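# Rotate backboard clips outward into the frame groove

## Task

Swing each metal clip on the backboard outward until its free end is seated in the groove along the frame's inner wall, so the clip keeps the backboard in place.

## Robot and tools

Robot: two six-joint arms, left_arm and right_arm, each with a parallel two-finger gripper. Each base sits on a tilted plate, and both plates hang from one metal frame behind the arms. A 'too close' warning treats each plate and its half of the frame as part of that arm. Calibrated bases in the scene frame: left_arm (-0.044, +0.234, +0.186) m, quat_wxyz (+0.951, -0.138, +0.275, -0.012); right_arm (+0.040, -0.146, +0.186) m, quat_wxyz (+0.951, +0.140, +0.274, +0.005).

Scene frame: origin at table-top height, halfway between the nominal bases. +z is up, +x points out over the table, and left_arm is on the +y side. Image left and right do not follow the arm names. Reported hand positions and orientations are in this frame and can be a few cm off, more at long reach. end_effector_position is the point between the finger pads, about 1 cm short of the tips. Fingers point along the gripper's +z axis and open and close along its y axis.

Row layout, shared by execute_actions and move: one flat list of 14 numbers, each in [-1, 1], covering both arms even if only one moves. The first 7 are left_arm, the next 7 are right_arm. Each block is six joint numbers in the order shoulder, elbow, waist, wrist pitch, wrist yaw, wrist roll, then the opening. Go by this order only.

Joint numbers are offsets, not poses. They are scaled so that 1.0 equals 1.258 rad (shoulder), 1.3 (elbow), 1.202 (waist), 2.073 (wrist pitch) and 2.022 (wrist yaw and wrist roll). They count from the 'Joint targets' line as it stands when the action or move begins. Repeating the same offset moves the joint further. To re-hold the current targets, send 0 for that arm's joints.

The opening is absolute: +1 fully open, -1 closed. To leave a gripper unchanged, resend its current command; 0 means half open.

Joint ranges in rad: waist -2.618 to 3.054, shoulder 0 to 3.142, elbow 0 to 3.142, wrist pitch and wrist yaw -1.571 to 1.571, wrist roll -2.094 to 2.094. A real end may differ by up to 0.059 rad. Any action asking a joint to go more than 0.059 rad past its end is rejected for both arms. A joint pushed into its real end stops there, and the result may say 'joint sent to its limit'.

execute_actions(actions, cameras): actions is a list of up to 15 row-tables, and each table is up to 15 rows. Each row lasts one 1/30 s step; a short table repeats its last row to fill 15 steps. Offsets in every row count from the targets at the start of that action, not from the previous row. An empty list just returns the state and images. Per step, each target is kept within a fixed lead of the measured angle. Targets that would move a gripper more than 200 mm are scaled back. Big displacements can therefore need several actions, and tiny ones may not start at all.

move(target, speed, blend, opening_speed, blocking, cameras): all joints travel smoothly and in step toward one row, or through a list of up to 15 rows. Every row is an offset from the same starting Joint targets. speed is the top rate, in rad/s (0.01 to 2, default 0.5), of the joint with farthest to go; it can be one value or one per target. blend, in rad, rounds corners at intermediate targets. opening_speed is the gripper rate per second on the -1..+1 scale, at least 0.2. Openings in later targets are applied only after the arms come to rest there. blocking=false returns after about 0.5 s while the motion continues. Moves ignore obstacles and the other arm, and the hand swings in an arc. The result adds a 'move:' line reporting done, off_target, moving, held or fault, plus limits=held, and the worst joint error per arm if it exceeds 0.035 rad.

wait(seconds 0 to 10) lets the scene run while the arms hold their commands. stop() brakes a running move and needs room to do so. zoom_image(camera in cam_high, cam_left_wrist, cam_right_wrist; region [x0,y0,x1,y1] pixels, at most 504x504) returns an enlarged view of that camera's latest image. read_manual gives licence texts only. finished_scene(scene = current scene number) ends the scene permanently. The clips must stay seated with the robot hands-off.

Cameras: cam_high, cam_low (504x504), cam_left_wrist, cam_right_wrist (672x504, fisheye). The cameras argument chooses which images come back: omit it for all, or pass [] for none. Wrist images can lag during motion.

Result lines:
- Joint positions: rad per joint in row order, then the finger gap in m (0.094 when fully open).
- Joint velocities: same layout in rad/s and m/s; 'within noise' means the arm is at rest.
- Joint targets: the base that your next offsets count from.
- Joint torques: total drive output in N m, gravity included, with offsets and noise. The first three wrap at ±28.
- grip_measured: finger opening on the command scale. It reads slightly wide when empty and up to about 0.064 narrower than a squeezed part.
- Tool commands: the current gripper commands.
- 'joint command not followed': the clearance check changed some targets. It does not keep the two grippers apart.

The fingers squeeze at roughly 50-64 N per pad once the command is about 0.05 below the reading at first contact. To release, command well above grip_measured.

Cautions:
- Press the clips gently and slowly. Faster moves and targets set farther past contact hit harder.
- Do not slam, hit hard or drop anything, and never let arms collide. An arm-to-arm hit can fail the scene.
- Nothing may leave the table. Occasional tugs on held parts or pushes on loose items can happen.
- After contact, command targets back past the measured positions to stop pressing.
- Avoid long stretched or straining holds. A MOTOR HOT line warns of overheating, and at 90 °C the arm folds and stops working for the rest of the scene.
- The simulation keeps running while you think, and a running move continues during that time.

Each tool is called after "Request:" by a JSON object that holds its "method" and its "body".

## Session

Request:
{"method": "execute_actions", "body": {"actions": []}}

Scene clock: 0.00 s.
left_arm: end_effector_position=(+0.3618, -0.0223, +0.2298) grip_measured=+1.000 end_effector_quat_wxyz=(+0.009, +0.427, +0.904, +0.011) | right_arm: end_effector_position=(+0.6099, -0.4499, +0.3889) grip_measured=+1.000 end_effector_quat_wxyz=(+0.373, -0.115, +0.916, -0.090)
Joint names: [shoulder, elbow, waist, wrist pitch, wrist yaw, wrist roll]
Joint positions: left_arm=[2.12 2.084 -0.923 -1.404 -0.644 -0.023 0.094] | right_arm=[1.612 2.342 -0.725 -0.939 -0.492 -0.672 0.094]
Joint velocities: within noise
Joint torques (N m): no reading
Motor temperatures (°C): left_arm=[42 37 31 31 33 30 29] | right_arm=[37 32 34 30 34 33 31]
Heat: left arm: 42 °C; right arm: 37 °C.
Joint targets: left_arm=[2.118 2.087 -0.932 -1.406 -0.644 -0.023] | right_arm=[1.607 2.347 -0.726 -0.947 -0.498 -0.671]
Tool commands: left_gripper/opening=+1.0 right_gripper/opening=+1.0
camera_calibration:
cam_left_wrist: T_world_to_cam=[[-0.799765, -0.592828, -0.0945034, 0.305407], [-0.587438, 0.740425, 0.326629, 0.189021], [-0.123662, 0.316741, -0.940416, 0.364142], [0, 0, 0, 1]] pos_world=[0.400322, -0.0742408, 0.309567]
cam_right_wrist: T_world_to_cam=[[0.161822, -0.974771, 0.153736, -0.588159], [-0.895201, -0.21056, -0.392785, 0.640284], [0.415246, -0.0740633, -0.906689, 0.170315], [0, 0, 0, 1]] pos_world=[0.597637, -0.425889, 0.496337]

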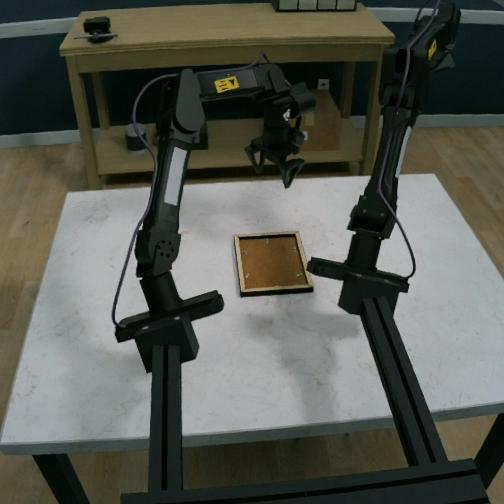

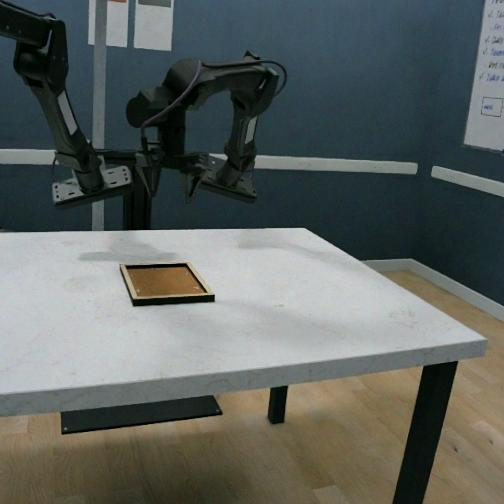

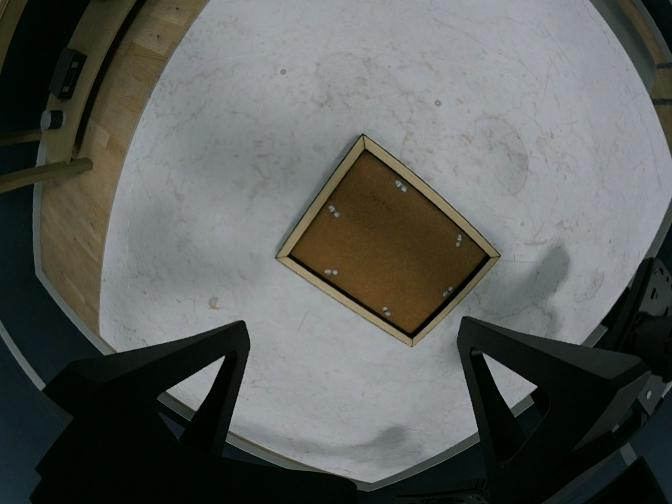

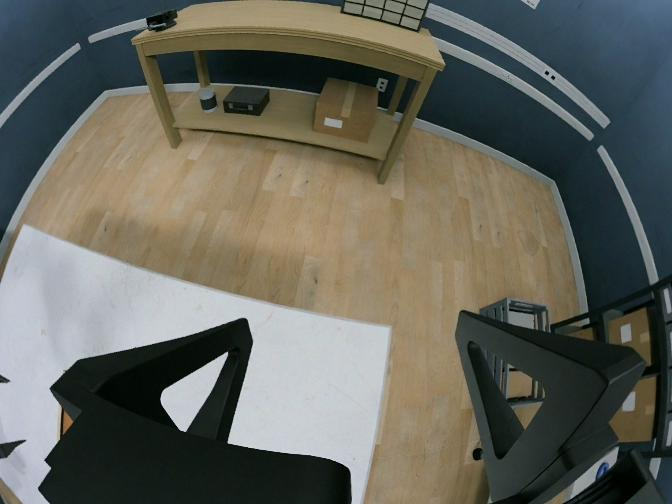

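Request:
{"method": "zoom_image", "body": {"camera": "cam_left_wrist", "region": [260, 120, 510, 360]}}

Request:
{"method": "zoom_image", "body": {"camera": "cam_high", "region": [220, 210, 330, 320]}}

Scaled by 2.016 from the camera's 672x504 image, which has a finer 960x720 frame.

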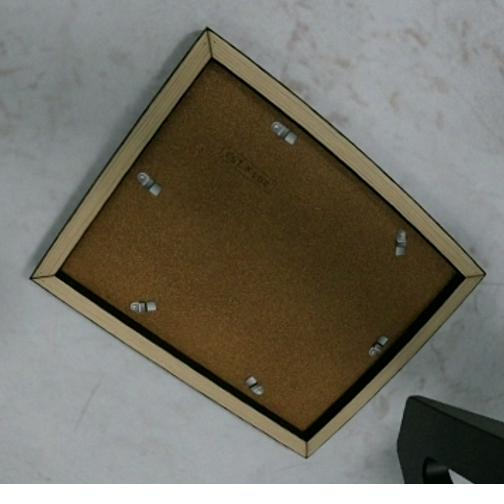

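Scaled by 4.582 from the camera's 504x504 image, which has a finer 720x720 frame.

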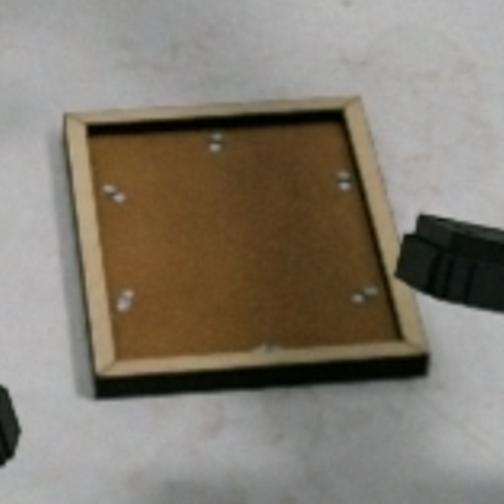

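Request:
{"method": "move", "body": {"target": [-0.8887,-0.6823,1.0,0.0994,0.3185,0.0114,0.0,0,0,0,0,0,0,0.0], "speed": 0.8, "cameras": ["cam_high"]}}

Scene clock: 26.20 s.
left_arm: end_effector_position=(+0.2754, +0.3359, +0.2436) grip_measured=+0.003 end_effector_quat_wxyz=(-0.018, -0.141, +0.988, -0.059) | right_arm: end_effector_position=(+0.6099, -0.4499, +0.3889) grip_measured=+0.002 end_effector_quat_wxyz=(+0.373, -0.115, +0.916, -0.090)
Joint names: [shoulder, elbow, waist, wrist pitch, wrist yaw, wrist roll]
Joint positions: left_arm=[1.01 1.217 0.264 -1.213 -0.012 -0.009 0.047] | right_arm=[1.612 2.342 -0.725 -0.939 -0.492 -0.672 0.047]
Joint velocities: within noise
Joint torques (N m): left_arm=[-8.1 4.48 0.34 0.56 0.22 0.11] | right_arm=[-14.49 8.03 -0.46 1.37 -0.17 -0.04]
Motor temperatures (°C): left_arm=[48 38 33 31 33 30 29] | right_arm=[50 36 33 33 34 33 31]
Heat: left arm: 48 °C; right arm: 50 °C.
Joint targets: left_arm=[1.000 1.200 0.270 -1.200 0.000 0.000] | right_arm=[1.607 2.347 -0.726 -0.947 -0.498 -0.671]
move: done
Images, in order (width x height): cam_high 504x504.

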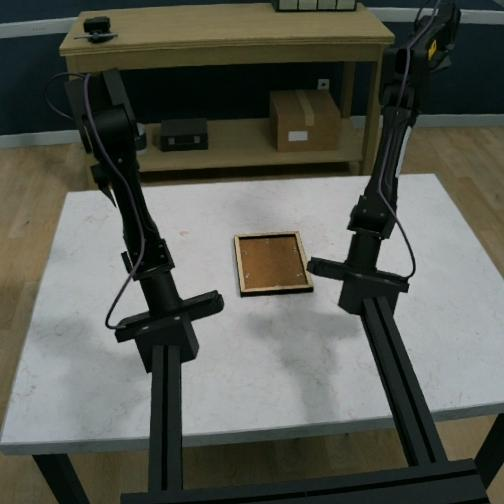

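Request:
{"method": "move", "body": {"target": [0,0,0,0,0,0,0,-0.08,-0.6,0.7,0.03,0.27,0.34,0.0], "speed": 0.9, "cameras": []}}

Scene clock: 37.37 s.
left_arm: end_effector_position=(+0.2757, +0.3359, +0.2436) grip_measured=+0.003 end_effector_quat_wxyz=(-0.017, -0.141, +0.988, -0.059) | right_arm: end_effector_position=(+0.5326, -0.1425, +0.1955) grip_measured=+0.002 end_effector_quat_wxyz=(+0.081, +0.007, +0.986, +0.144)
Joint names: [shoulder, elbow, waist, wrist pitch, wrist yaw, wrist roll]
Joint positions: left_arm=[1.01 1.217 0.264 -1.212 -0.011 -0.009 0.047] | right_arm=[1.538 1.579 0.111 -0.9 0.044 0.01 0.047]
Joint velocities: within noise
Joint torques (N m): left_arm=[-8.09 4.49 0.35 0.56 0.19 0.1] | right_arm=[-14.86 5.61 2.43 0.85 -0.1 0.08]
Motor temperatures (°C): left_arm=[48 38 33 31 33 30 29] | right_arm=[52 36 33 33 34 33 31]
Heat: left arm: 48 °C; right arm: 52 °C.
Joint targets: left_arm=[1.000 1.200 0.270 -1.199 0.000 0.000] | right_arm=[1.507 1.567 0.115 -0.884 0.048 0.017]
move: done
No camera images: "cameras" was empty.

Request:
{"method": "move", "body": {"target": [0,0,0,0,0,0,0,-0.0453,-0.4854,0.5441,0.0251,0.2671,0.3437,-0.3], "speed": 0.9, "cameras": ["cam_right_wrist"]}}

Request:
{"method": "zoom_image", "body": {"camera": "cam_right_wrist", "region": [180, 20, 480, 320]}}

Scene clock: 45.83 s.
left_arm: end_effector_position=(+0.2757, +0.3358, +0.2436) grip_measured=+0.003 end_effector_quat_wxyz=(-0.017, -0.141, +0.988, -0.060) | right_arm: end_effector_position=(+0.3263, -0.0315, +0.1559) grip_measured=-0.298 end_effector_quat_wxyz=(-0.015, -0.005, +1.000, -0.006)
Joint names: [shoulder, elbow, waist, wrist pitch, wrist yaw, wrist roll]
Joint positions: left_arm=[1.01 1.217 0.264 -1.212 -0.011 -0.009 0.047] | right_arm=[1.47 0.946 0.755 -0.849 0.576 0.703 0.033]
Joint velocities: within noise
Joint torques (N m): left_arm=[-8.06 4.46 0.31 0.56 0.19 0.11] | right_arm=[-8.1 4.05 4.19 0.55 0.11 0.04]
Motor temperatures (°C): left_arm=[48 38 32 31 33 30 29] | right_arm=[50 35 34 33 34 33 31]
Heat: left arm: 48 °C; right arm: 50 °C.
Joint targets: left_arm=[1.000 1.200 0.270 -1.199 0.000 0.000] | right_arm=[1.450 0.936 0.769 -0.832 0.588 0.712]
move: done
camera_calibration:
cam_right_wrist: T_world_to_cam=[[-0.049176, -0.996448, -0.0683626, 0.0042446], [-0.931235, 0.0209979, 0.363813, 0.284049], [-0.361085, 0.0815525, -0.92896, 0.369532], [0, 0, 0, 1]] pos_world=[0.398157, -0.0318711, 0.24023]
Images, in order (width x height): cam_right_wrist 672x504.

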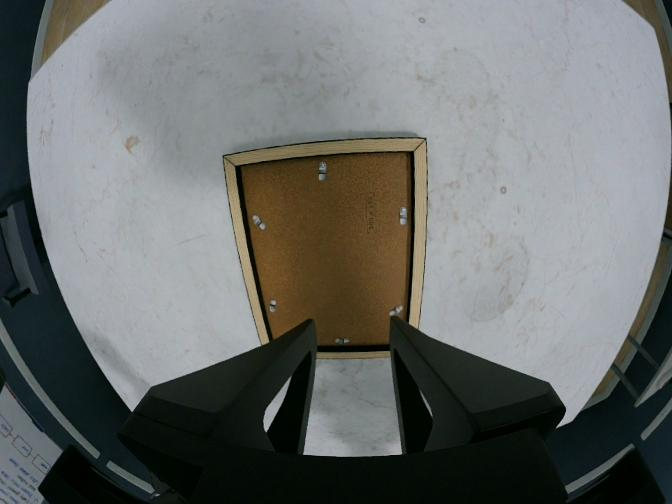

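Scaled by 1.680 from the camera's 672x504 image, which has a finer 960x720 frame.

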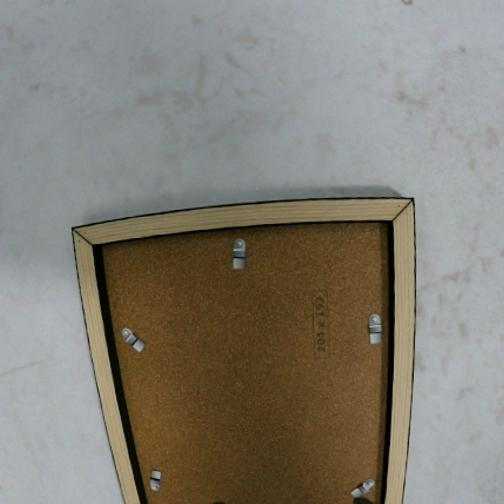

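Request:
{"method": "zoom_image", "body": {"camera": "cam_right_wrist", "region": [240, 280, 420, 370]}}

Request:
{"method": "zoom_image", "body": {"camera": "cam_right_wrist", "region": [230, 140, 430, 240]}}

Scaled by 2.800 from the camera's 672x504 image, which has a finer 960x720 frame.

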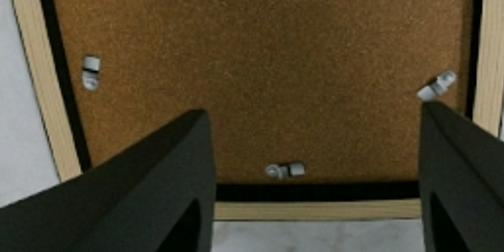

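Scaled by 2.520 from the camera's 672x504 image, which has a finer 960x720 frame.

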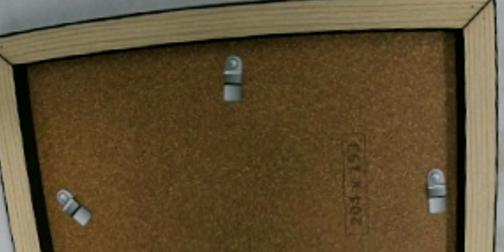

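Request:
{"method": "move", "body": {"target": [[0,0,0,0,0,0,0,-0.008,-0.143,-0.307,0.16,-0.058,-0.253,-0.1],[0,0,0,0,0,0,0,0.155,-0.1662,-0.381,0.2971,-0.0818,-0.2626,-0.1]], "speed": 0.7, "blend": 0.05, "cameras": ["cam_right_wrist"]}}

Request:
{"method": "zoom_image", "body": {"camera": "cam_right_wrist", "region": [250, 180, 500, 430]}}

Scene clock: 129.33 s.
left_arm: end_effector_position=(+0.2757, +0.3358, +0.2436) grip_measured=+0.003 end_effector_quat_wxyz=(-0.017, -0.141, +0.988, -0.060) | right_arm: end_effector_position=(+0.3383, -0.0877, +0.0324) grip_measured=-0.102 end_effector_quat_wxyz=(-0.015, -0.024, +1.000, -0.002)
Joint names: [shoulder, elbow, waist, wrist pitch, wrist yaw, wrist roll]
Joint positions: left_arm=[1.01 1.217 0.264 -1.212 -0.011 -0.009 0.047] | right_arm=[1.63 0.728 0.319 -0.234 0.429 0.189 0.042]
Joint velocities: within noise
Joint torques (N m): left_arm=[-8.13 4.48 0.35 0.56 0.19 0.11] | right_arm=[-6.38 2.61 1.98 0.54 0 -0.07]
Motor temperatures (°C): left_arm=[48 38 32 31 33 30 29] | right_arm=[41 33 35 31 34 33 31]
Heat: left arm: 48 °C; right arm: 41 °C.
Joint targets: left_arm=[1.000 1.200 0.270 -1.199 0.000 0.000] | right_arm=[1.645 0.720 0.312 -0.216 0.422 0.181]
move: done
camera_calibration:
cam_right_wrist: T_world_to_cam=[[-0.011228, -0.996896, -0.077931, -0.0721931], [-0.930974, -0.0180198, 0.364641, 0.3378], [-0.364913, 0.0766459, -0.927881, 0.264556], [0, 0, 0, 1]] pos_world=[0.410213, -0.086159, 0.116675]
Images, in order (width x height): cam_right_wrist 672x504.

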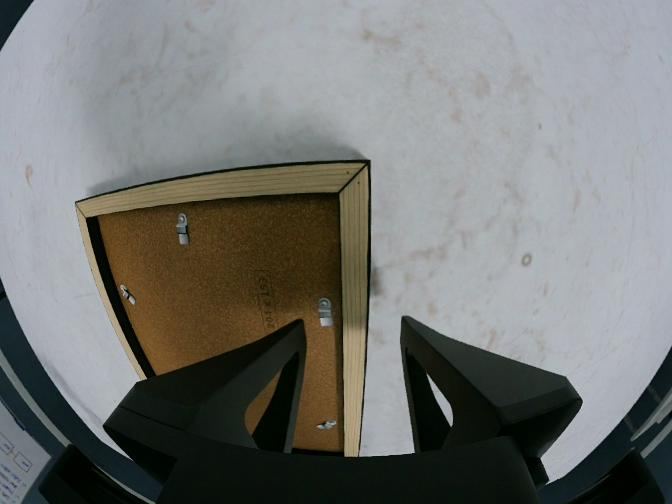

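Scaled by 2.016 from the camera's 672x504 image, which has a finer 960x720 frame.

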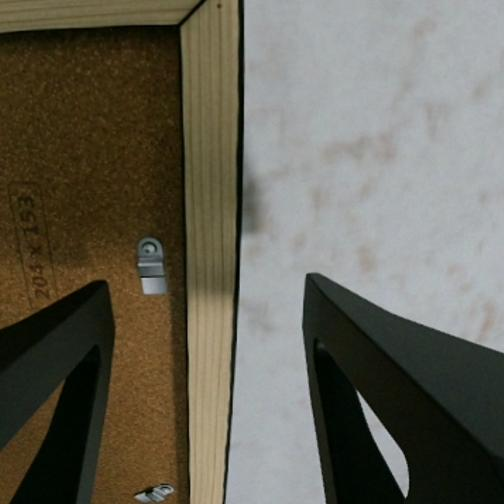

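Request:
{"method": "move", "body": {"target": [0,0,0,0,0,0,0,0.0318,-0.0055,0,0.0241,0,0.0232,-0.1], "speed": 0.3, "cameras": ["cam_right_wrist"]}}

Request:
{"method": "zoom_image", "body": {"camera": "cam_right_wrist", "region": [250, 180, 500, 430]}}

Scene clock: 143.73 s.
left_arm: end_effector_position=(+0.2757, +0.3358, +0.2436) grip_measured=+0.003 end_effector_quat_wxyz=(-0.017, -0.141, +0.988, -0.060) | right_arm: end_effector_position=(+0.3407, -0.0834, +0.0247) grip_measured=-0.102 end_effector_quat_wxyz=(-0.008, -0.006, +1.000, +0.000)
Joint names: [shoulder, elbow, waist, wrist pitch, wrist yaw, wrist roll]
Joint positions: left_arm=[1.01 1.217 0.264 -1.212 -0.011 -0.009 0.047] | right_arm=[1.665 0.728 0.319 -0.184 0.429 0.219 0.042]
Joint velocities: within noise
Joint torques (N m): left_arm=[-8.14 4.48 0.36 0.57 0.19 0.11] | right_arm=[-6.08 1.92 2 0.62 -0.02 0.11]
Motor temperatures (°C): left_arm=[48 38 32 31 33 30 29] | right_arm=[41 32 34 31 34 33 31]
Heat: left arm: 48 °C; right arm: 41 °C.
Joint targets: left_arm=[1.000 1.200 0.270 -1.199 0.000 0.000] | right_arm=[1.685 0.712 0.312 -0.167 0.423 0.228]
move: done
camera_calibration:
cam_right_wrist: T_world_to_cam=[[-0.0468023, -0.995618, -0.0809582, -0.0561946], [-0.935736, 0.0153347, 0.352368, 0.347665], [-0.349582, 0.0922471, -0.932353, 0.254114], [0, 0, 0, 1]] pos_world=[0.411526, -0.084721, 0.109869]
Images, in order (width x height): cam_right_wrist 672x504.

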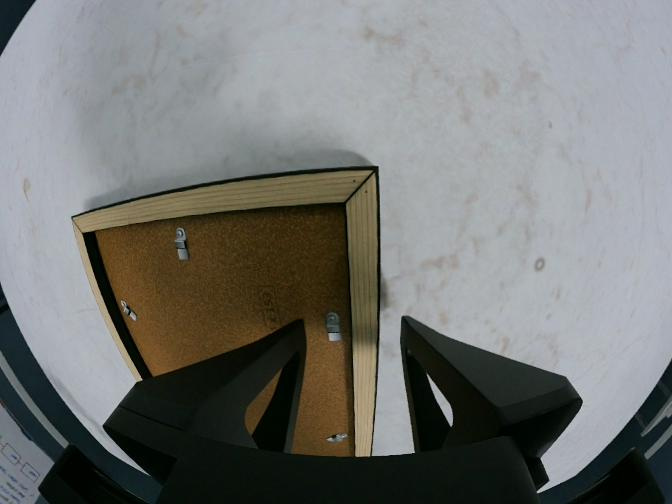

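Scaled by 2.016 from the camera's 672x504 image, which has a finer 960x720 frame.

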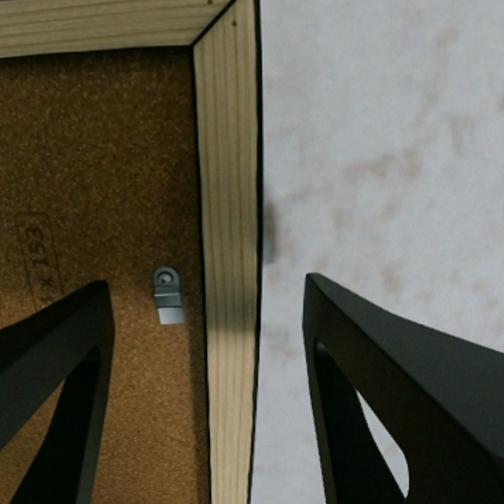

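Request:
{"method": "move", "body": {"target": [0,0,0,0,0,0,0,0.004,-0.020,0,0.0154,0,0,-0.1], "speed": 0.3, "cameras": ["cam_right_wrist"]}}

Request:
{"method": "zoom_image", "body": {"camera": "cam_right_wrist", "region": [250, 180, 500, 430]}}

Scene clock: 155.50 s.
left_arm: end_effector_position=(+0.2757, +0.3358, +0.2436) grip_measured=+0.003 end_effector_quat_wxyz=(-0.017, -0.141, +0.988, -0.060) | right_arm: end_effector_position=(+0.3323, -0.0835, +0.0210) grip_measured=-0.102 end_effector_quat_wxyz=(-0.010, -0.007, +1.000, +0.000)
Joint names: [shoulder, elbow, waist, wrist pitch, wrist yaw, wrist roll]
Joint positions: left_arm=[1.01 1.217 0.264 -1.212 -0.011 -0.009 0.047] | right_arm=[1.67 0.697 0.319 -0.152 0.428 0.22 0.042]
Joint velocities: within noise
Joint torques (N m): left_arm=[-8.12 4.45 0.35 0.56 0.19 0.11] | right_arm=[-6.02 2.11 1.99 0.56 -0.08 0.1]
Motor temperatures (°C): left_arm=[48 38 32 31 33 30 29] | right_arm=[40 32 34 31 34 33 31]
Heat: left arm: 48 °C; right arm: 40 °C.
Joint targets: left_arm=[1.000 1.200 0.270 -1.199 0.000 0.000] | right_arm=[1.690 0.686 0.312 -0.135 0.422 0.227]
move: done
camera_calibration:
cam_right_wrist: T_world_to_cam=[[-0.0457453, -0.99572, -0.0803029, -0.05735], [-0.934409, 0.0142246, 0.355917, 0.340481], [-0.353251, 0.0913173, -0.931061, 0.248815], [0, 0, 0, 1]] pos_world=[0.403419, -0.0846688, 0.105874]
Images, in order (width x height): cam_right_wrist 672x504.

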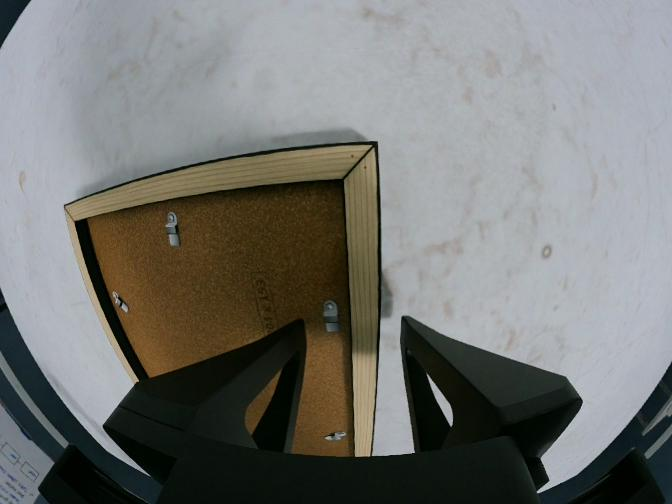

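Scaled by 2.016 from the camera's 672x504 image, which has a finer 960x720 frame.

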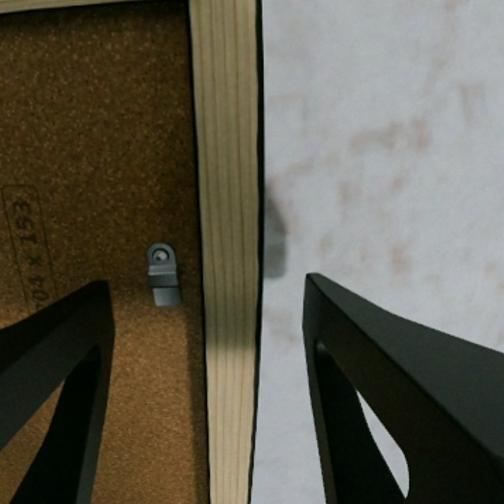

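Request:
{"method": "move", "body": {"target": [0,0,0,0,0,0,0,0.0207,0,-0.0067,0.0082,-0.002,-0.003,-0.1], "speed": 0.2, "cameras": ["cam_right_wrist"]}}

Request:
{"method": "zoom_image", "body": {"camera": "cam_right_wrist", "region": [250, 180, 500, 430]}}

Scene clock: 167.23 s.
left_arm: end_effector_position=(+0.2757, +0.3358, +0.2436) grip_measured=+0.003 end_effector_quat_wxyz=(-0.017, -0.141, +0.988, -0.060) | right_arm: end_effector_position=(+0.3299, -0.0830, +0.0168) grip_measured=-0.102 end_effector_quat_wxyz=(-0.015, -0.006, +1.000, +0.000)
Joint names: [shoulder, elbow, waist, wrist pitch, wrist yaw, wrist roll]
Joint positions: left_arm=[1.01 1.217 0.264 -1.212 -0.011 -0.009 0.047] | right_arm=[1.687 0.697 0.315 -0.142 0.425 0.22 0.042]
Joint velocities: within noise
Joint torques (N m): left_arm=[-8.06 4.46 0.36 0.55 0.18 0.11] | right_arm=[-5.09 2.02 1.76 0.63 -0.07 -0.03]
Motor temperatures (°C): left_arm=[48 38 32 31 33 30 29] | right_arm=[40 32 34 31 34 33 31]
Heat: left arm: 48 °C; right arm: 40 °C.
Joint targets: left_arm=[1.000 1.200 0.270 -1.199 0.000 0.000] | right_arm=[1.716 0.686 0.303 -0.118 0.419 0.221]
move: done
camera_calibration:
cam_right_wrist: T_world_to_cam=[[-0.0468811, -0.995693, -0.0799831, -0.0568965], [-0.931375, 0.0146318, 0.363766, 0.338603], [-0.361029, 0.091548, -0.92805, 0.246612], [0, 0, 0, 1]] pos_world=[0.401733, -0.0841827, 0.101145]
Images, in order (width x height): cam_right_wrist 672x504.

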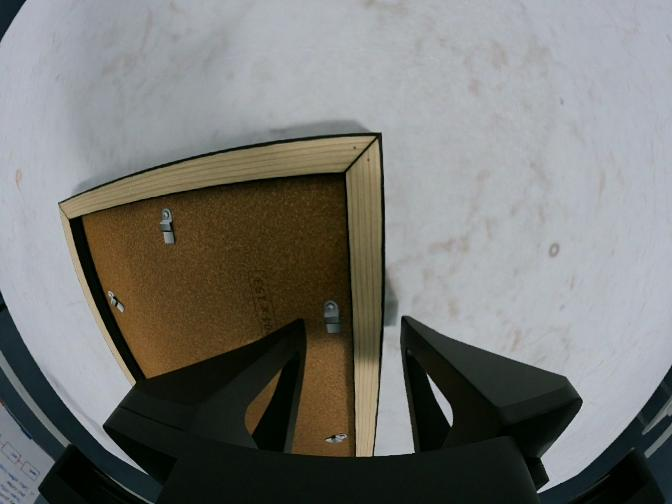

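Scaled by 2.016 from the camera's 672x504 image, which has a finer 960x720 frame.

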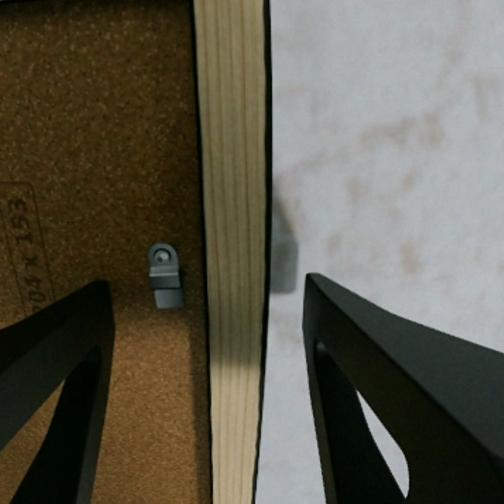

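Request:
{"method": "move", "body": {"target": [0,0,0,0,0,0,0,0.002,0,0,0.0125,0,0,-0.1], "speed": 0.2, "cameras": ["cam_right_wrist"]}}

Request:
{"method": "zoom_image", "body": {"camera": "cam_right_wrist", "region": [250, 180, 500, 430]}}

Scene clock: 178.43 s.
left_arm: end_effector_position=(+0.2757, +0.3358, +0.2436) grip_measured=+0.003 end_effector_quat_wxyz=(-0.017, -0.141, +0.988, -0.060) | right_arm: end_effector_position=(+0.3332, -0.0810, +0.0164) grip_measured=-0.102 end_effector_quat_wxyz=(-0.008, -0.003, +1.000, +0.004)
Joint names: [shoulder, elbow, waist, wrist pitch, wrist yaw, wrist roll]
Joint positions: left_arm=[1.01 1.217 0.264 -1.212 -0.011 -0.009 0.047] | right_arm=[1.689 0.697 0.315 -0.125 0.419 0.22 0.042]
Joint velocities: within noise
Joint torques (N m): left_arm=[-8.06 4.45 0.34 0.56 0.19 0.11] | right_arm=[-5.08 1.98 1.84 0.72 0.02 0.01]
Motor temperatures (°C): left_arm=[48 38 32 31 33 30 29] | right_arm=[40 32 34 31 34 33 31]
Heat: left arm: 48 °C; right arm: 40 °C.
Joint targets: left_arm=[1.000 1.200 0.270 -1.199 0.000 0.000] | right_arm=[1.718 0.686 0.303 -0.092 0.418 0.221]
move: done
camera_calibration:
cam_right_wrist: T_world_to_cam=[[-0.0524329, -0.99463, -0.0892335, -0.052734], [-0.935768, 0.0177349, 0.35217, 0.343658], [-0.348696, 0.101967, -0.931673, 0.244037], [0, 0, 0, 1]] pos_world=[0.403914, -0.0834293, 0.101631]
Images, in order (width x height): cam_right_wrist 672x504.

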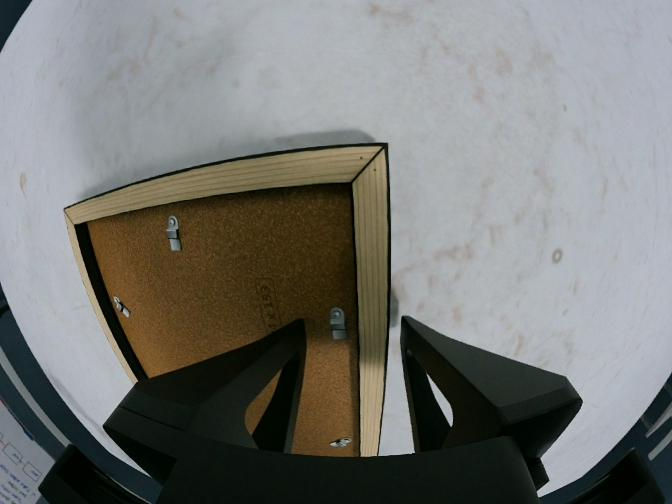

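Scaled by 2.016 from the camera's 672x504 image, which has a finer 960x720 frame.

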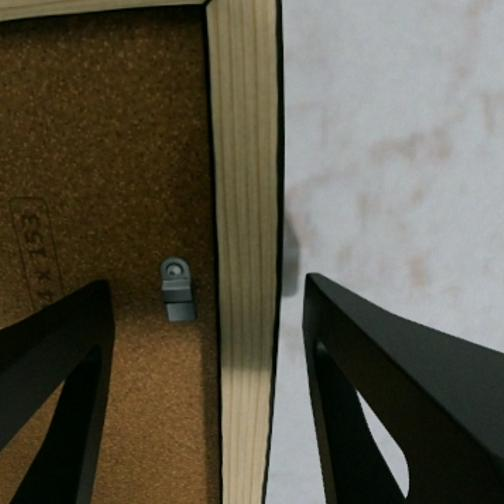

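Request:
{"method": "move", "body": {"target": [[0,0,0,0,0,0,0,0,0,0,0,0,0,-0.4],[0,0,0,0,0,0,0,0,0,0,0,0,0,-0.58]], "opening_speed": 0.4, "cameras": ["cam_right_wrist"]}}

Request:
{"method": "zoom_image", "body": {"camera": "cam_right_wrist", "region": [250, 230, 450, 430]}}

Scene clock: 190.80 s.
left_arm: end_effector_position=(+0.2757, +0.3358, +0.2436) grip_measured=+0.003 end_effector_quat_wxyz=(-0.017, -0.141, +0.988, -0.060) | right_arm: end_effector_position=(+0.3343, -0.0850, +0.0167) grip_measured=-0.573 end_effector_quat_wxyz=(-0.005, -0.003, +1.000, -0.007)
Joint names: [shoulder, elbow, waist, wrist pitch, wrist yaw, wrist roll]
Joint positions: left_arm=[1.01 1.217 0.264 -1.212 -0.011 -0.009 0.047] | right_arm=[1.688 0.697 0.315 -0.125 0.441 0.219 0.02]
Joint velocities: within noise
Joint torques (N m): left_arm=[-8.09 4.46 0.32 0.57 0.19 0.11] | right_arm=[-5.01 2.04 1.87 0.74 -0.25 0.01]
Motor temperatures (°C): left_arm=[48 38 32 31 33 30 29] | right_arm=[39 32 34 32 34 33 31]
Heat: left arm: 48 °C; right arm: 39 °C.
Joint targets: left_arm=[1.000 1.200 0.270 -1.199 0.000 0.000] | right_arm=[1.718 0.686 0.303 -0.092 0.418 0.221]
move: done
camera_calibration:
cam_right_wrist: T_world_to_cam=[[-0.0512307, -0.996379, -0.0678556, -0.0575139], [-0.937781, 0.0246305, 0.346353, 0.346044], [-0.343427, 0.0813776, -0.935647, 0.241608], [0, 0, 0, 1]] pos_world=[0.404542, -0.0854904, 0.102305]
Images, in order (width x height): cam_right_wrist 672x504.

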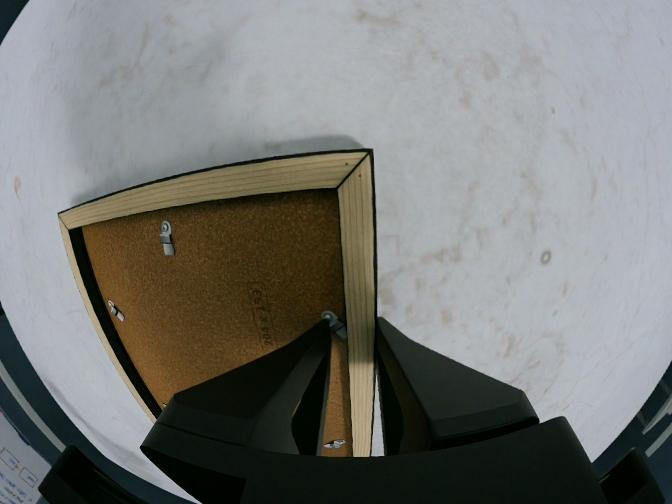

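Scaled by 2.520 from the camera's 672x504 image, which has a finer 960x720 frame.

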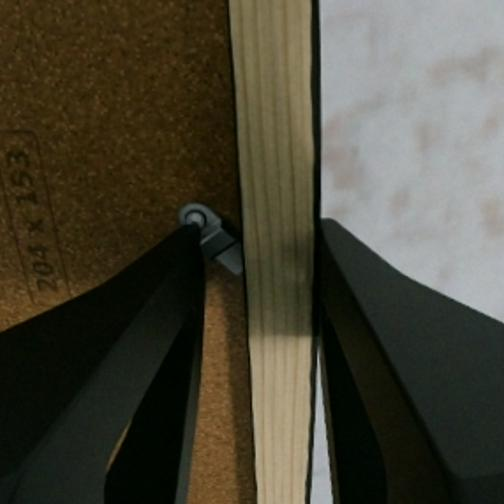

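Request:
{"method": "move", "body": {"target": [0,0,0,0,0,0,0,0,0,0,0,0,0,-0.71], "opening_speed": 0.4, "cameras": ["cam_right_wrist"]}}

Request:
{"method": "zoom_image", "body": {"camera": "cam_right_wrist", "region": [280, 250, 430, 400]}}

Request:
{"method": "move", "body": {"target": [0,0,0,0,0,0,0,0,0,0,0,0,0,-0.3], "cameras": ["cam_right_wrist"]}}

Request:
{"method": "zoom_image", "body": {"camera": "cam_right_wrist", "region": [280, 250, 430, 400]}}

Scene clock: 199.73 s.
left_arm: end_effector_position=(+0.2757, +0.3358, +0.2436) grip_measured=+0.003 end_effector_quat_wxyz=(-0.017, -0.141, +0.988, -0.060) | right_arm: end_effector_position=(+0.3344, -0.0868, +0.0169) grip_measured=-0.692 end_effector_quat_wxyz=(-0.005, -0.004, +1.000, -0.012)
Joint names: [shoulder, elbow, waist, wrist pitch, wrist yaw, wrist roll]
Joint positions: left_arm=[1.01 1.217 0.264 -1.212 -0.011 -0.009 0.047] | right_arm=[1.687 0.697 0.315 -0.127 0.451 0.218 0.014]
Joint velocities: within noise
Joint torques (N m): left_arm=[-8.1 4.45 0.34 0.57 0.19 0.11] | right_arm=[-5.03 2.09 1.66 0.75 -0.29 0.05]
Motor temperatures (°C): left_arm=[48 38 31 31 33 30 29] | right_arm=[39 32 34 32 34 33 31]
Heat: left arm: 48 °C; right arm: 39 °C.
Joint targets: left_arm=[1.000 1.200 0.270 -1.199 0.000 0.000] | right_arm=[1.718 0.686 0.303 -0.092 0.418 0.222]
move: done
camera_calibration:
cam_right_wrist: T_world_to_cam=[[-0.0497912, -0.997049, -0.0584306, -0.0599703], [-0.938199, 0.0266301, 0.345069, 0.346499], [-0.342495, 0.072001, -0.936757, 0.240879], [0, 0, 0, 1]] pos_world=[0.404599, -0.0863642, 0.102575]
Images, in order (width x height): cam_right_wrist 672x504.

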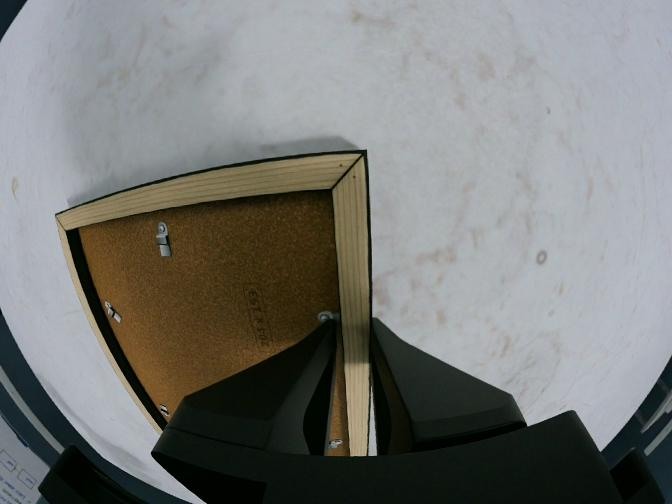

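Scaled by 3.360 from the camera's 672x504 image, which has a finer 960x720 frame.

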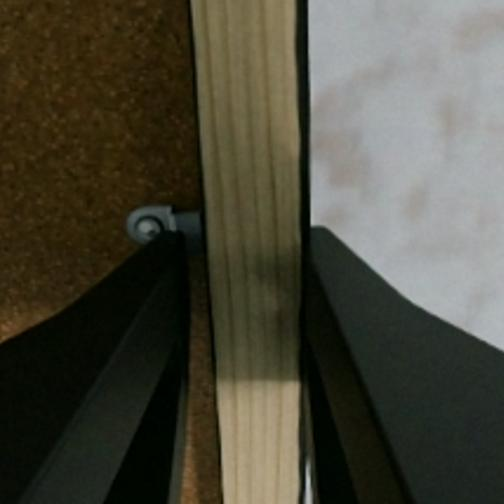

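Scene clock: 200.23 s.
left_arm: end_effector_position=(+0.2757, +0.3358, +0.2436) grip_measured=+0.003 end_effector_quat_wxyz=(-0.017, -0.141, +0.988, -0.060) | right_arm: end_effector_position=(+0.3354, -0.0905, +0.0174) grip_measured=-0.303 end_effector_quat_wxyz=(-0.003, -0.004, +1.000, -0.021)
Joint names: [shoulder, elbow, waist, wrist pitch, wrist yaw, wrist roll]
Joint positions: left_arm=[1.01 1.217 0.264 -1.212 -0.011 -0.009 0.047] | right_arm=[1.684 0.697 0.313 -0.129 0.469 0.218 0.033]
Joint velocities: within noise
Joint torques (N m): left_arm=[-8.13 4.46 0.32 0.54 0.18 0.11] | right_arm=[-4.67 2.14 1.91 0.76 -0.48 0.03]
Motor temperatures (°C): left_arm=[48 38 31 31 33 30 29] | right_arm=[39 32 34 32 34 33 31]
Heat: left arm: 48 °C; right arm: 39 °C.
Joint targets: left_arm=[1.000 1.200 0.270 -1.199 0.000 0.000] | right_arm=[1.718 0.686 0.303 -0.092 0.419 0.221]
move: off_target (right_arm); right_arm: the wrist yaw is farthest, 0.051 rad from its target
camera_calibration:
cam_right_wrist: T_world_to_cam=[[-0.0505495, -0.997904, -0.0404086, -0.0637726], [-0.939702, 0.0338206, 0.340318, 0.348593], [-0.338238, 0.0551749, -0.939442, 0.239092], [0, 0, 0, 1]] pos_world=[0.40522, -0.0886204, 0.103403]
Images, in order (width x height): cam_right_wrist 672x504.

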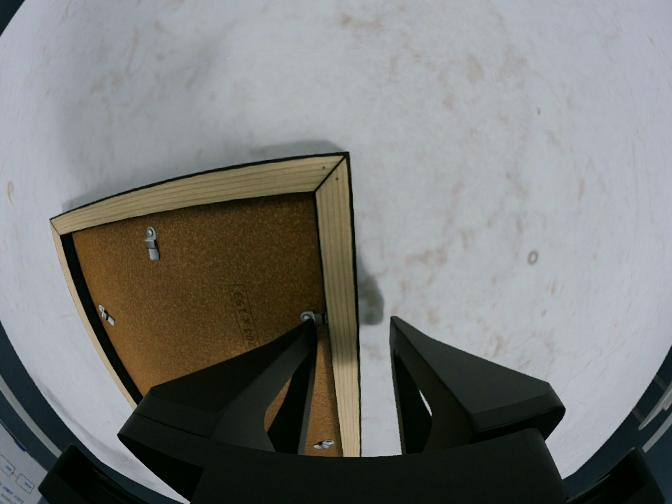

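Scaled by 3.360 from the camera's 672x504 image, which has a finer 960x720 frame.

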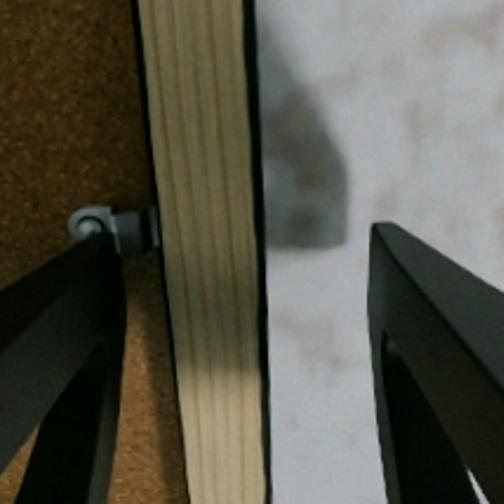

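Request:
{"method": "move", "body": {"target": [0,0,0,0,0,0,0,-0.0938,0.003,0.047,-0.062,0.02,0.014,-0.3], "speed": 0.5, "cameras": ["cam_right_wrist"]}}

Request:
{"method": "zoom_image", "body": {"camera": "cam_right_wrist", "region": [280, 230, 400, 350]}}

Request:
{"method": "move", "body": {"target": [[0,0,0,0,0,0,0,-0.1112,-0.2538,0.092,0.097,0.015,0.055,0.0],[0,0,0,0,0,0,0,-0.0342,-0.2976,0.1028,0.1286,0.0206,0.0592,0.0]], "speed": 0.5, "blend": 0.03, "cameras": ["cam_right_wrist"]}}

Request:
{"method": "zoom_image", "body": {"camera": "cam_right_wrist", "region": [250, 180, 500, 430]}}

Scene clock: 231.03 s.
left_arm: end_effector_position=(+0.2757, +0.3358, +0.2436) grip_measured=+0.003 end_effector_quat_wxyz=(-0.017, -0.141, +0.988, -0.060) | right_arm: end_effector_position=(+0.3358, -0.0854, +0.0350) grip_measured=-0.302 end_effector_quat_wxyz=(-0.001, -0.006, +1.000, -0.009)
Joint names: [shoulder, elbow, waist, wrist pitch, wrist yaw, wrist roll]
Joint positions: left_arm=[1.01 1.217 0.264 -1.212 -0.011 -0.009 0.047] | right_arm=[1.617 0.697 0.345 -0.201 0.46 0.242 0.033]
Joint velocities: within noise
Joint torques (N m): left_arm=[-8.08 4.46 0.36 0.57 0.19 0.1] | right_arm=[-9.21 2.7 3.64 0.27 0 0.11]
Motor temperatures (°C): left_arm=[49 38 31 31 33 30 29] | right_arm=[39 32 33 32 34 33 31]
Heat: left arm: 49 °C; right arm: 39 °C.
Joint targets: left_arm=[1.000 1.200 0.270 -1.199 0.000 0.000] | right_arm=[1.600 0.690 0.360 -0.220 0.459 0.250]
move: done
camera_calibration:
cam_right_wrist: T_world_to_cam=[[-0.0463389, -0.996836, -0.064575, -0.0584439], [-0.940639, 0.021785, 0.338709, 0.342129], [-0.336231, 0.0764372, -0.938673, 0.256532], [0, 0, 0, 1]] pos_world=[0.405366, -0.0853208, 0.121144]
Images, in order (width x height): cam_right_wrist 672x504.

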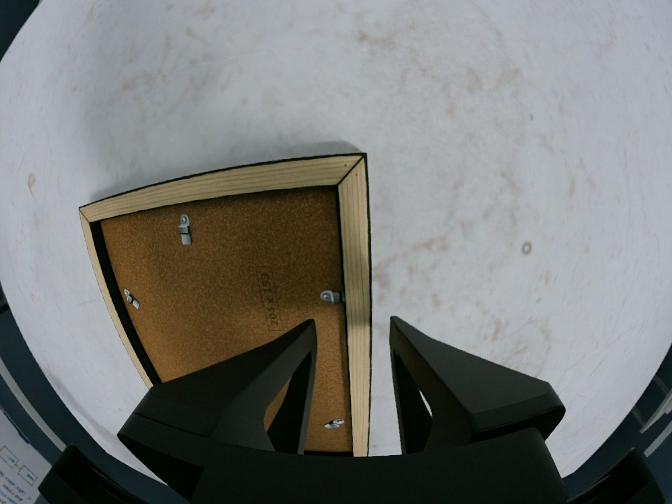

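Scaled by 4.200 from the camera's 672x504 image, which has a finer 960x720 frame.

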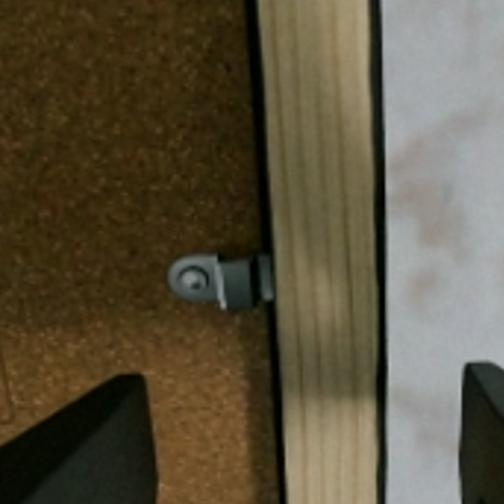

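Scene clock: 232.67 s.
left_arm: end_effector_position=(+0.2757, +0.3358, +0.2436) grip_measured=+0.003 end_effector_quat_wxyz=(-0.017, -0.141, +0.988, -0.060) | right_arm: end_effector_position=(+0.2267, -0.0847, +0.0334) grip_measured=-0.002 end_effector_quat_wxyz=(-0.016, -0.016, +1.000, -0.004)
Joint names: [shoulder, elbow, waist, wrist pitch, wrist yaw, wrist roll]
Joint positions: left_arm=[1.01 1.217 0.264 -1.212 -0.011 -0.009 0.047] | right_arm=[1.545 0.308 0.468 0.029 0.491 0.362 0.047]
Joint velocities: within noise
Joint torques (N m): left_arm=[-8.08 4.49 0.31 0.57 0.18 0.11] | right_arm=[-3.55 1.5 3.18 0.59 0.1 0.06]
Motor temperatures (°C): left_arm=[49 38 31 31 33 30 29] | right_arm=[39 32 34 32 34 33 31]
Heat: left arm: 49 °C; right arm: 39 °C.
Joint targets: left_arm=[1.000 1.200 0.270 -1.199 0.000 0.000] | right_arm=[1.557 0.303 0.483 0.046 0.500 0.370]
move: done
camera_calibration:
cam_right_wrist: T_world_to_cam=[[-0.0285752, -0.996903, -0.0732718, -0.0666559], [-0.930384, -0.000275381, 0.366586, 0.234881], [-0.365471, 0.0786462, -0.927494, 0.224735], [0, 0, 0, 1]] pos_world=[0.298758, -0.0840592, 0.117452]
Images, in order (width x height): cam_right_wrist 672x504.

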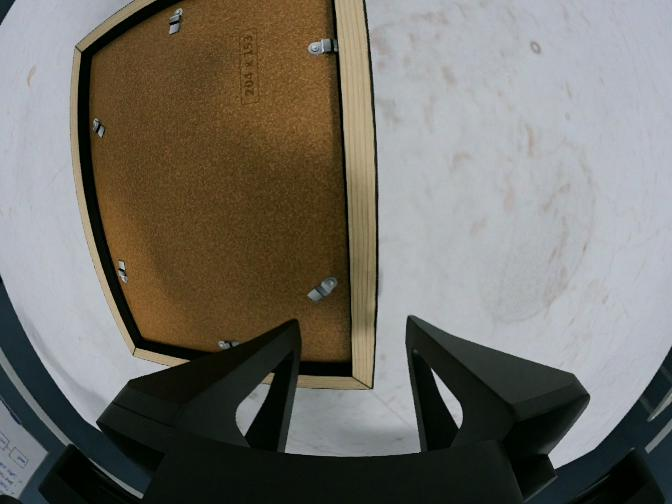

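Scaled by 2.016 from the camera's 672x504 image, which has a finer 960x720 frame.

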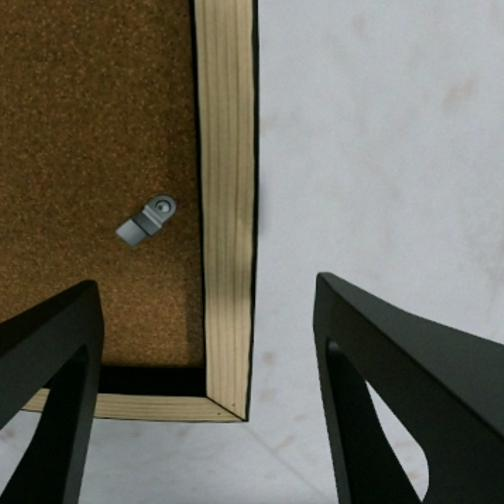

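Request:
{"method": "move", "body": {"target": [0,0,0,0,0,0,0,0.0692,0,-0.0474,0.0593,-0.0143,-0.02,0.0], "speed": 0.3, "cameras": ["cam_right_wrist"]}}

Request:
{"method": "zoom_image", "body": {"camera": "cam_right_wrist", "region": [250, 180, 500, 430]}}

Scene clock: 262.60 s.
left_arm: end_effector_position=(+0.2757, +0.3358, +0.2436) grip_measured=+0.003 end_effector_quat_wxyz=(-0.017, -0.141, +0.988, -0.060) | right_arm: end_effector_position=(+0.2319, -0.0823, +0.0201) grip_measured=-0.002 end_effector_quat_wxyz=(-0.006, -0.005, +1.000, +0.000)
Joint names: [shoulder, elbow, waist, wrist pitch, wrist yaw, wrist roll]
Joint positions: left_arm=[1.01 1.217 0.264 -1.212 -0.011 -0.009 0.047] | right_arm=[1.629 0.308 0.435 0.152 0.478 0.337 0.047]
Joint velocities: within noise
Joint torques (N m): left_arm=[-8.09 4.48 0.31 0.56 0.18 0.1] | right_arm=[-3.51 0.96 1.58 0.63 -0.04 -0.09]
Motor temperatures (°C): left_arm=[49 38 31 31 33 30 29] | right_arm=[39 32 34 32 34 33 31]
Heat: left arm: 49 °C; right arm: 39 °C.
Joint targets: left_arm=[1.000 1.200 0.270 -1.199 0.000 0.000] | right_arm=[1.644 0.303 0.427 0.169 0.472 0.329]
move: done
camera_calibration:
cam_right_wrist: T_world_to_cam=[[-0.0484108, -0.995492, -0.0815631, -0.0601753], [-0.937088, 0.0170025, 0.34868, 0.247909], [-0.345721, 0.0933116, -0.933686, 0.210897], [0, 0, 0, 1]] pos_world=[0.302311, -0.0837982, 0.105562]
Images, in order (width x height): cam_right_wrist 672x504.

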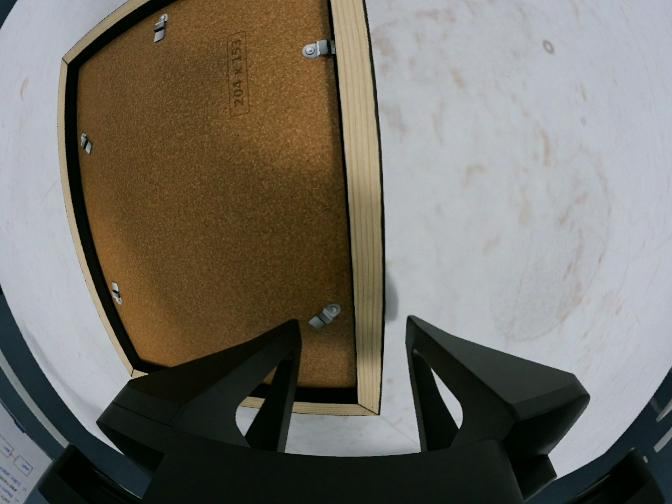

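Scaled by 2.016 from the camera's 672x504 image, which has a finer 960x720 frame.

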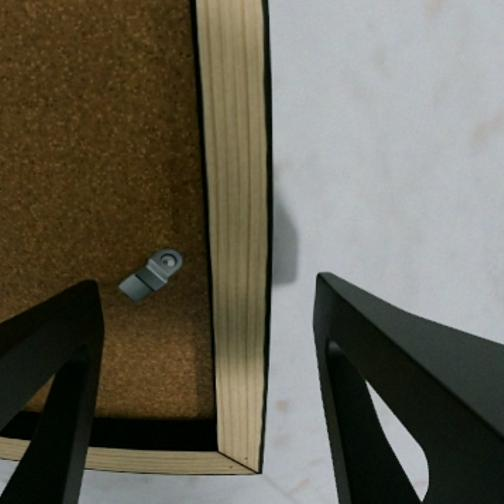

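Request:
{"method": "move", "body": {"target": [0,0,0,0,0,0,0,0.026,0,-0.0072,0.0124,-0.0015,-0.005,0.0], "speed": 0.2, "cameras": ["cam_right_wrist"]}}

Request:
{"method": "zoom_image", "body": {"camera": "cam_right_wrist", "region": [250, 180, 500, 430]}}

Scene clock: 277.07 s.
left_arm: end_effector_position=(+0.2757, +0.3358, +0.2436) grip_measured=+0.003 end_effector_quat_wxyz=(-0.017, -0.141, +0.988, -0.060) | right_arm: end_effector_position=(+0.2289, -0.0826, +0.0165) grip_measured=-0.002 end_effector_quat_wxyz=(-0.011, -0.009, +1.000, -0.001)
Joint names: [shoulder, elbow, waist, wrist pitch, wrist yaw, wrist roll]
Joint positions: left_arm=[1.01 1.217 0.264 -1.212 -0.011 -0.009 0.047] | right_arm=[1.654 0.308 0.429 0.169 0.475 0.327 0.047]
Joint velocities: within noise
Joint torques (N m): left_arm=[-8.09 4.46 0.35 0.56 0.19 0.11] | right_arm=[-3.07 0.77 1.37 0.68 -0.07 -0.08]
Motor temperatures (°C): left_arm=[49 38 31 31 33 30 29] | right_arm=[38 32 33 32 34 33 31]
Heat: left arm: 49 °C; right arm: 38 °C.
Joint targets: left_arm=[1.000 1.200 0.270 -1.199 0.000 0.000] | right_arm=[1.677 0.303 0.418 0.195 0.469 0.319]
move: done
camera_calibration:
cam_right_wrist: T_world_to_cam=[[-0.0403594, -0.996109, -0.0783396, -0.062896], [-0.933749, 0.00969359, 0.357797, 0.244914], [-0.355646, 0.08759, -0.930507, 0.208296], [0, 0, 0, 1]] pos_world=[0.300229, -0.0832701, 0.101265]
Images, in order (width x height): cam_right_wrist 672x504.

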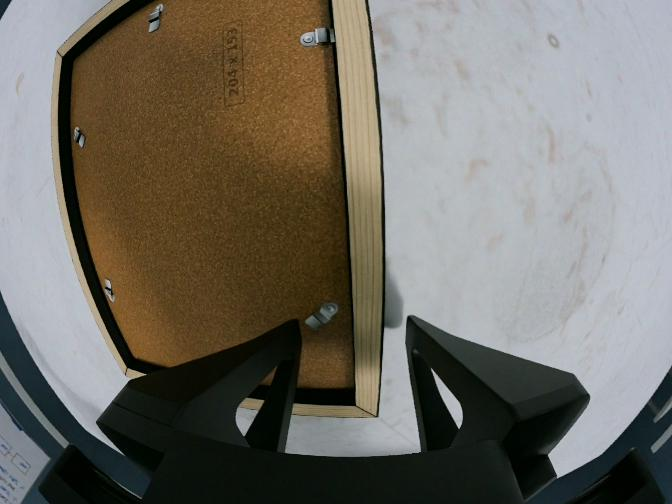

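Scaled by 2.016 from the camera's 672x504 image, which has a finer 960x720 frame.

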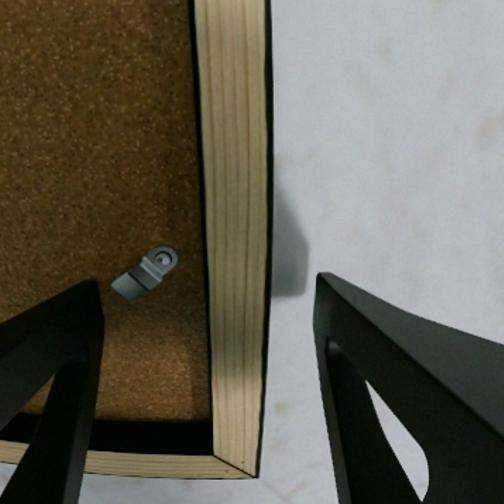

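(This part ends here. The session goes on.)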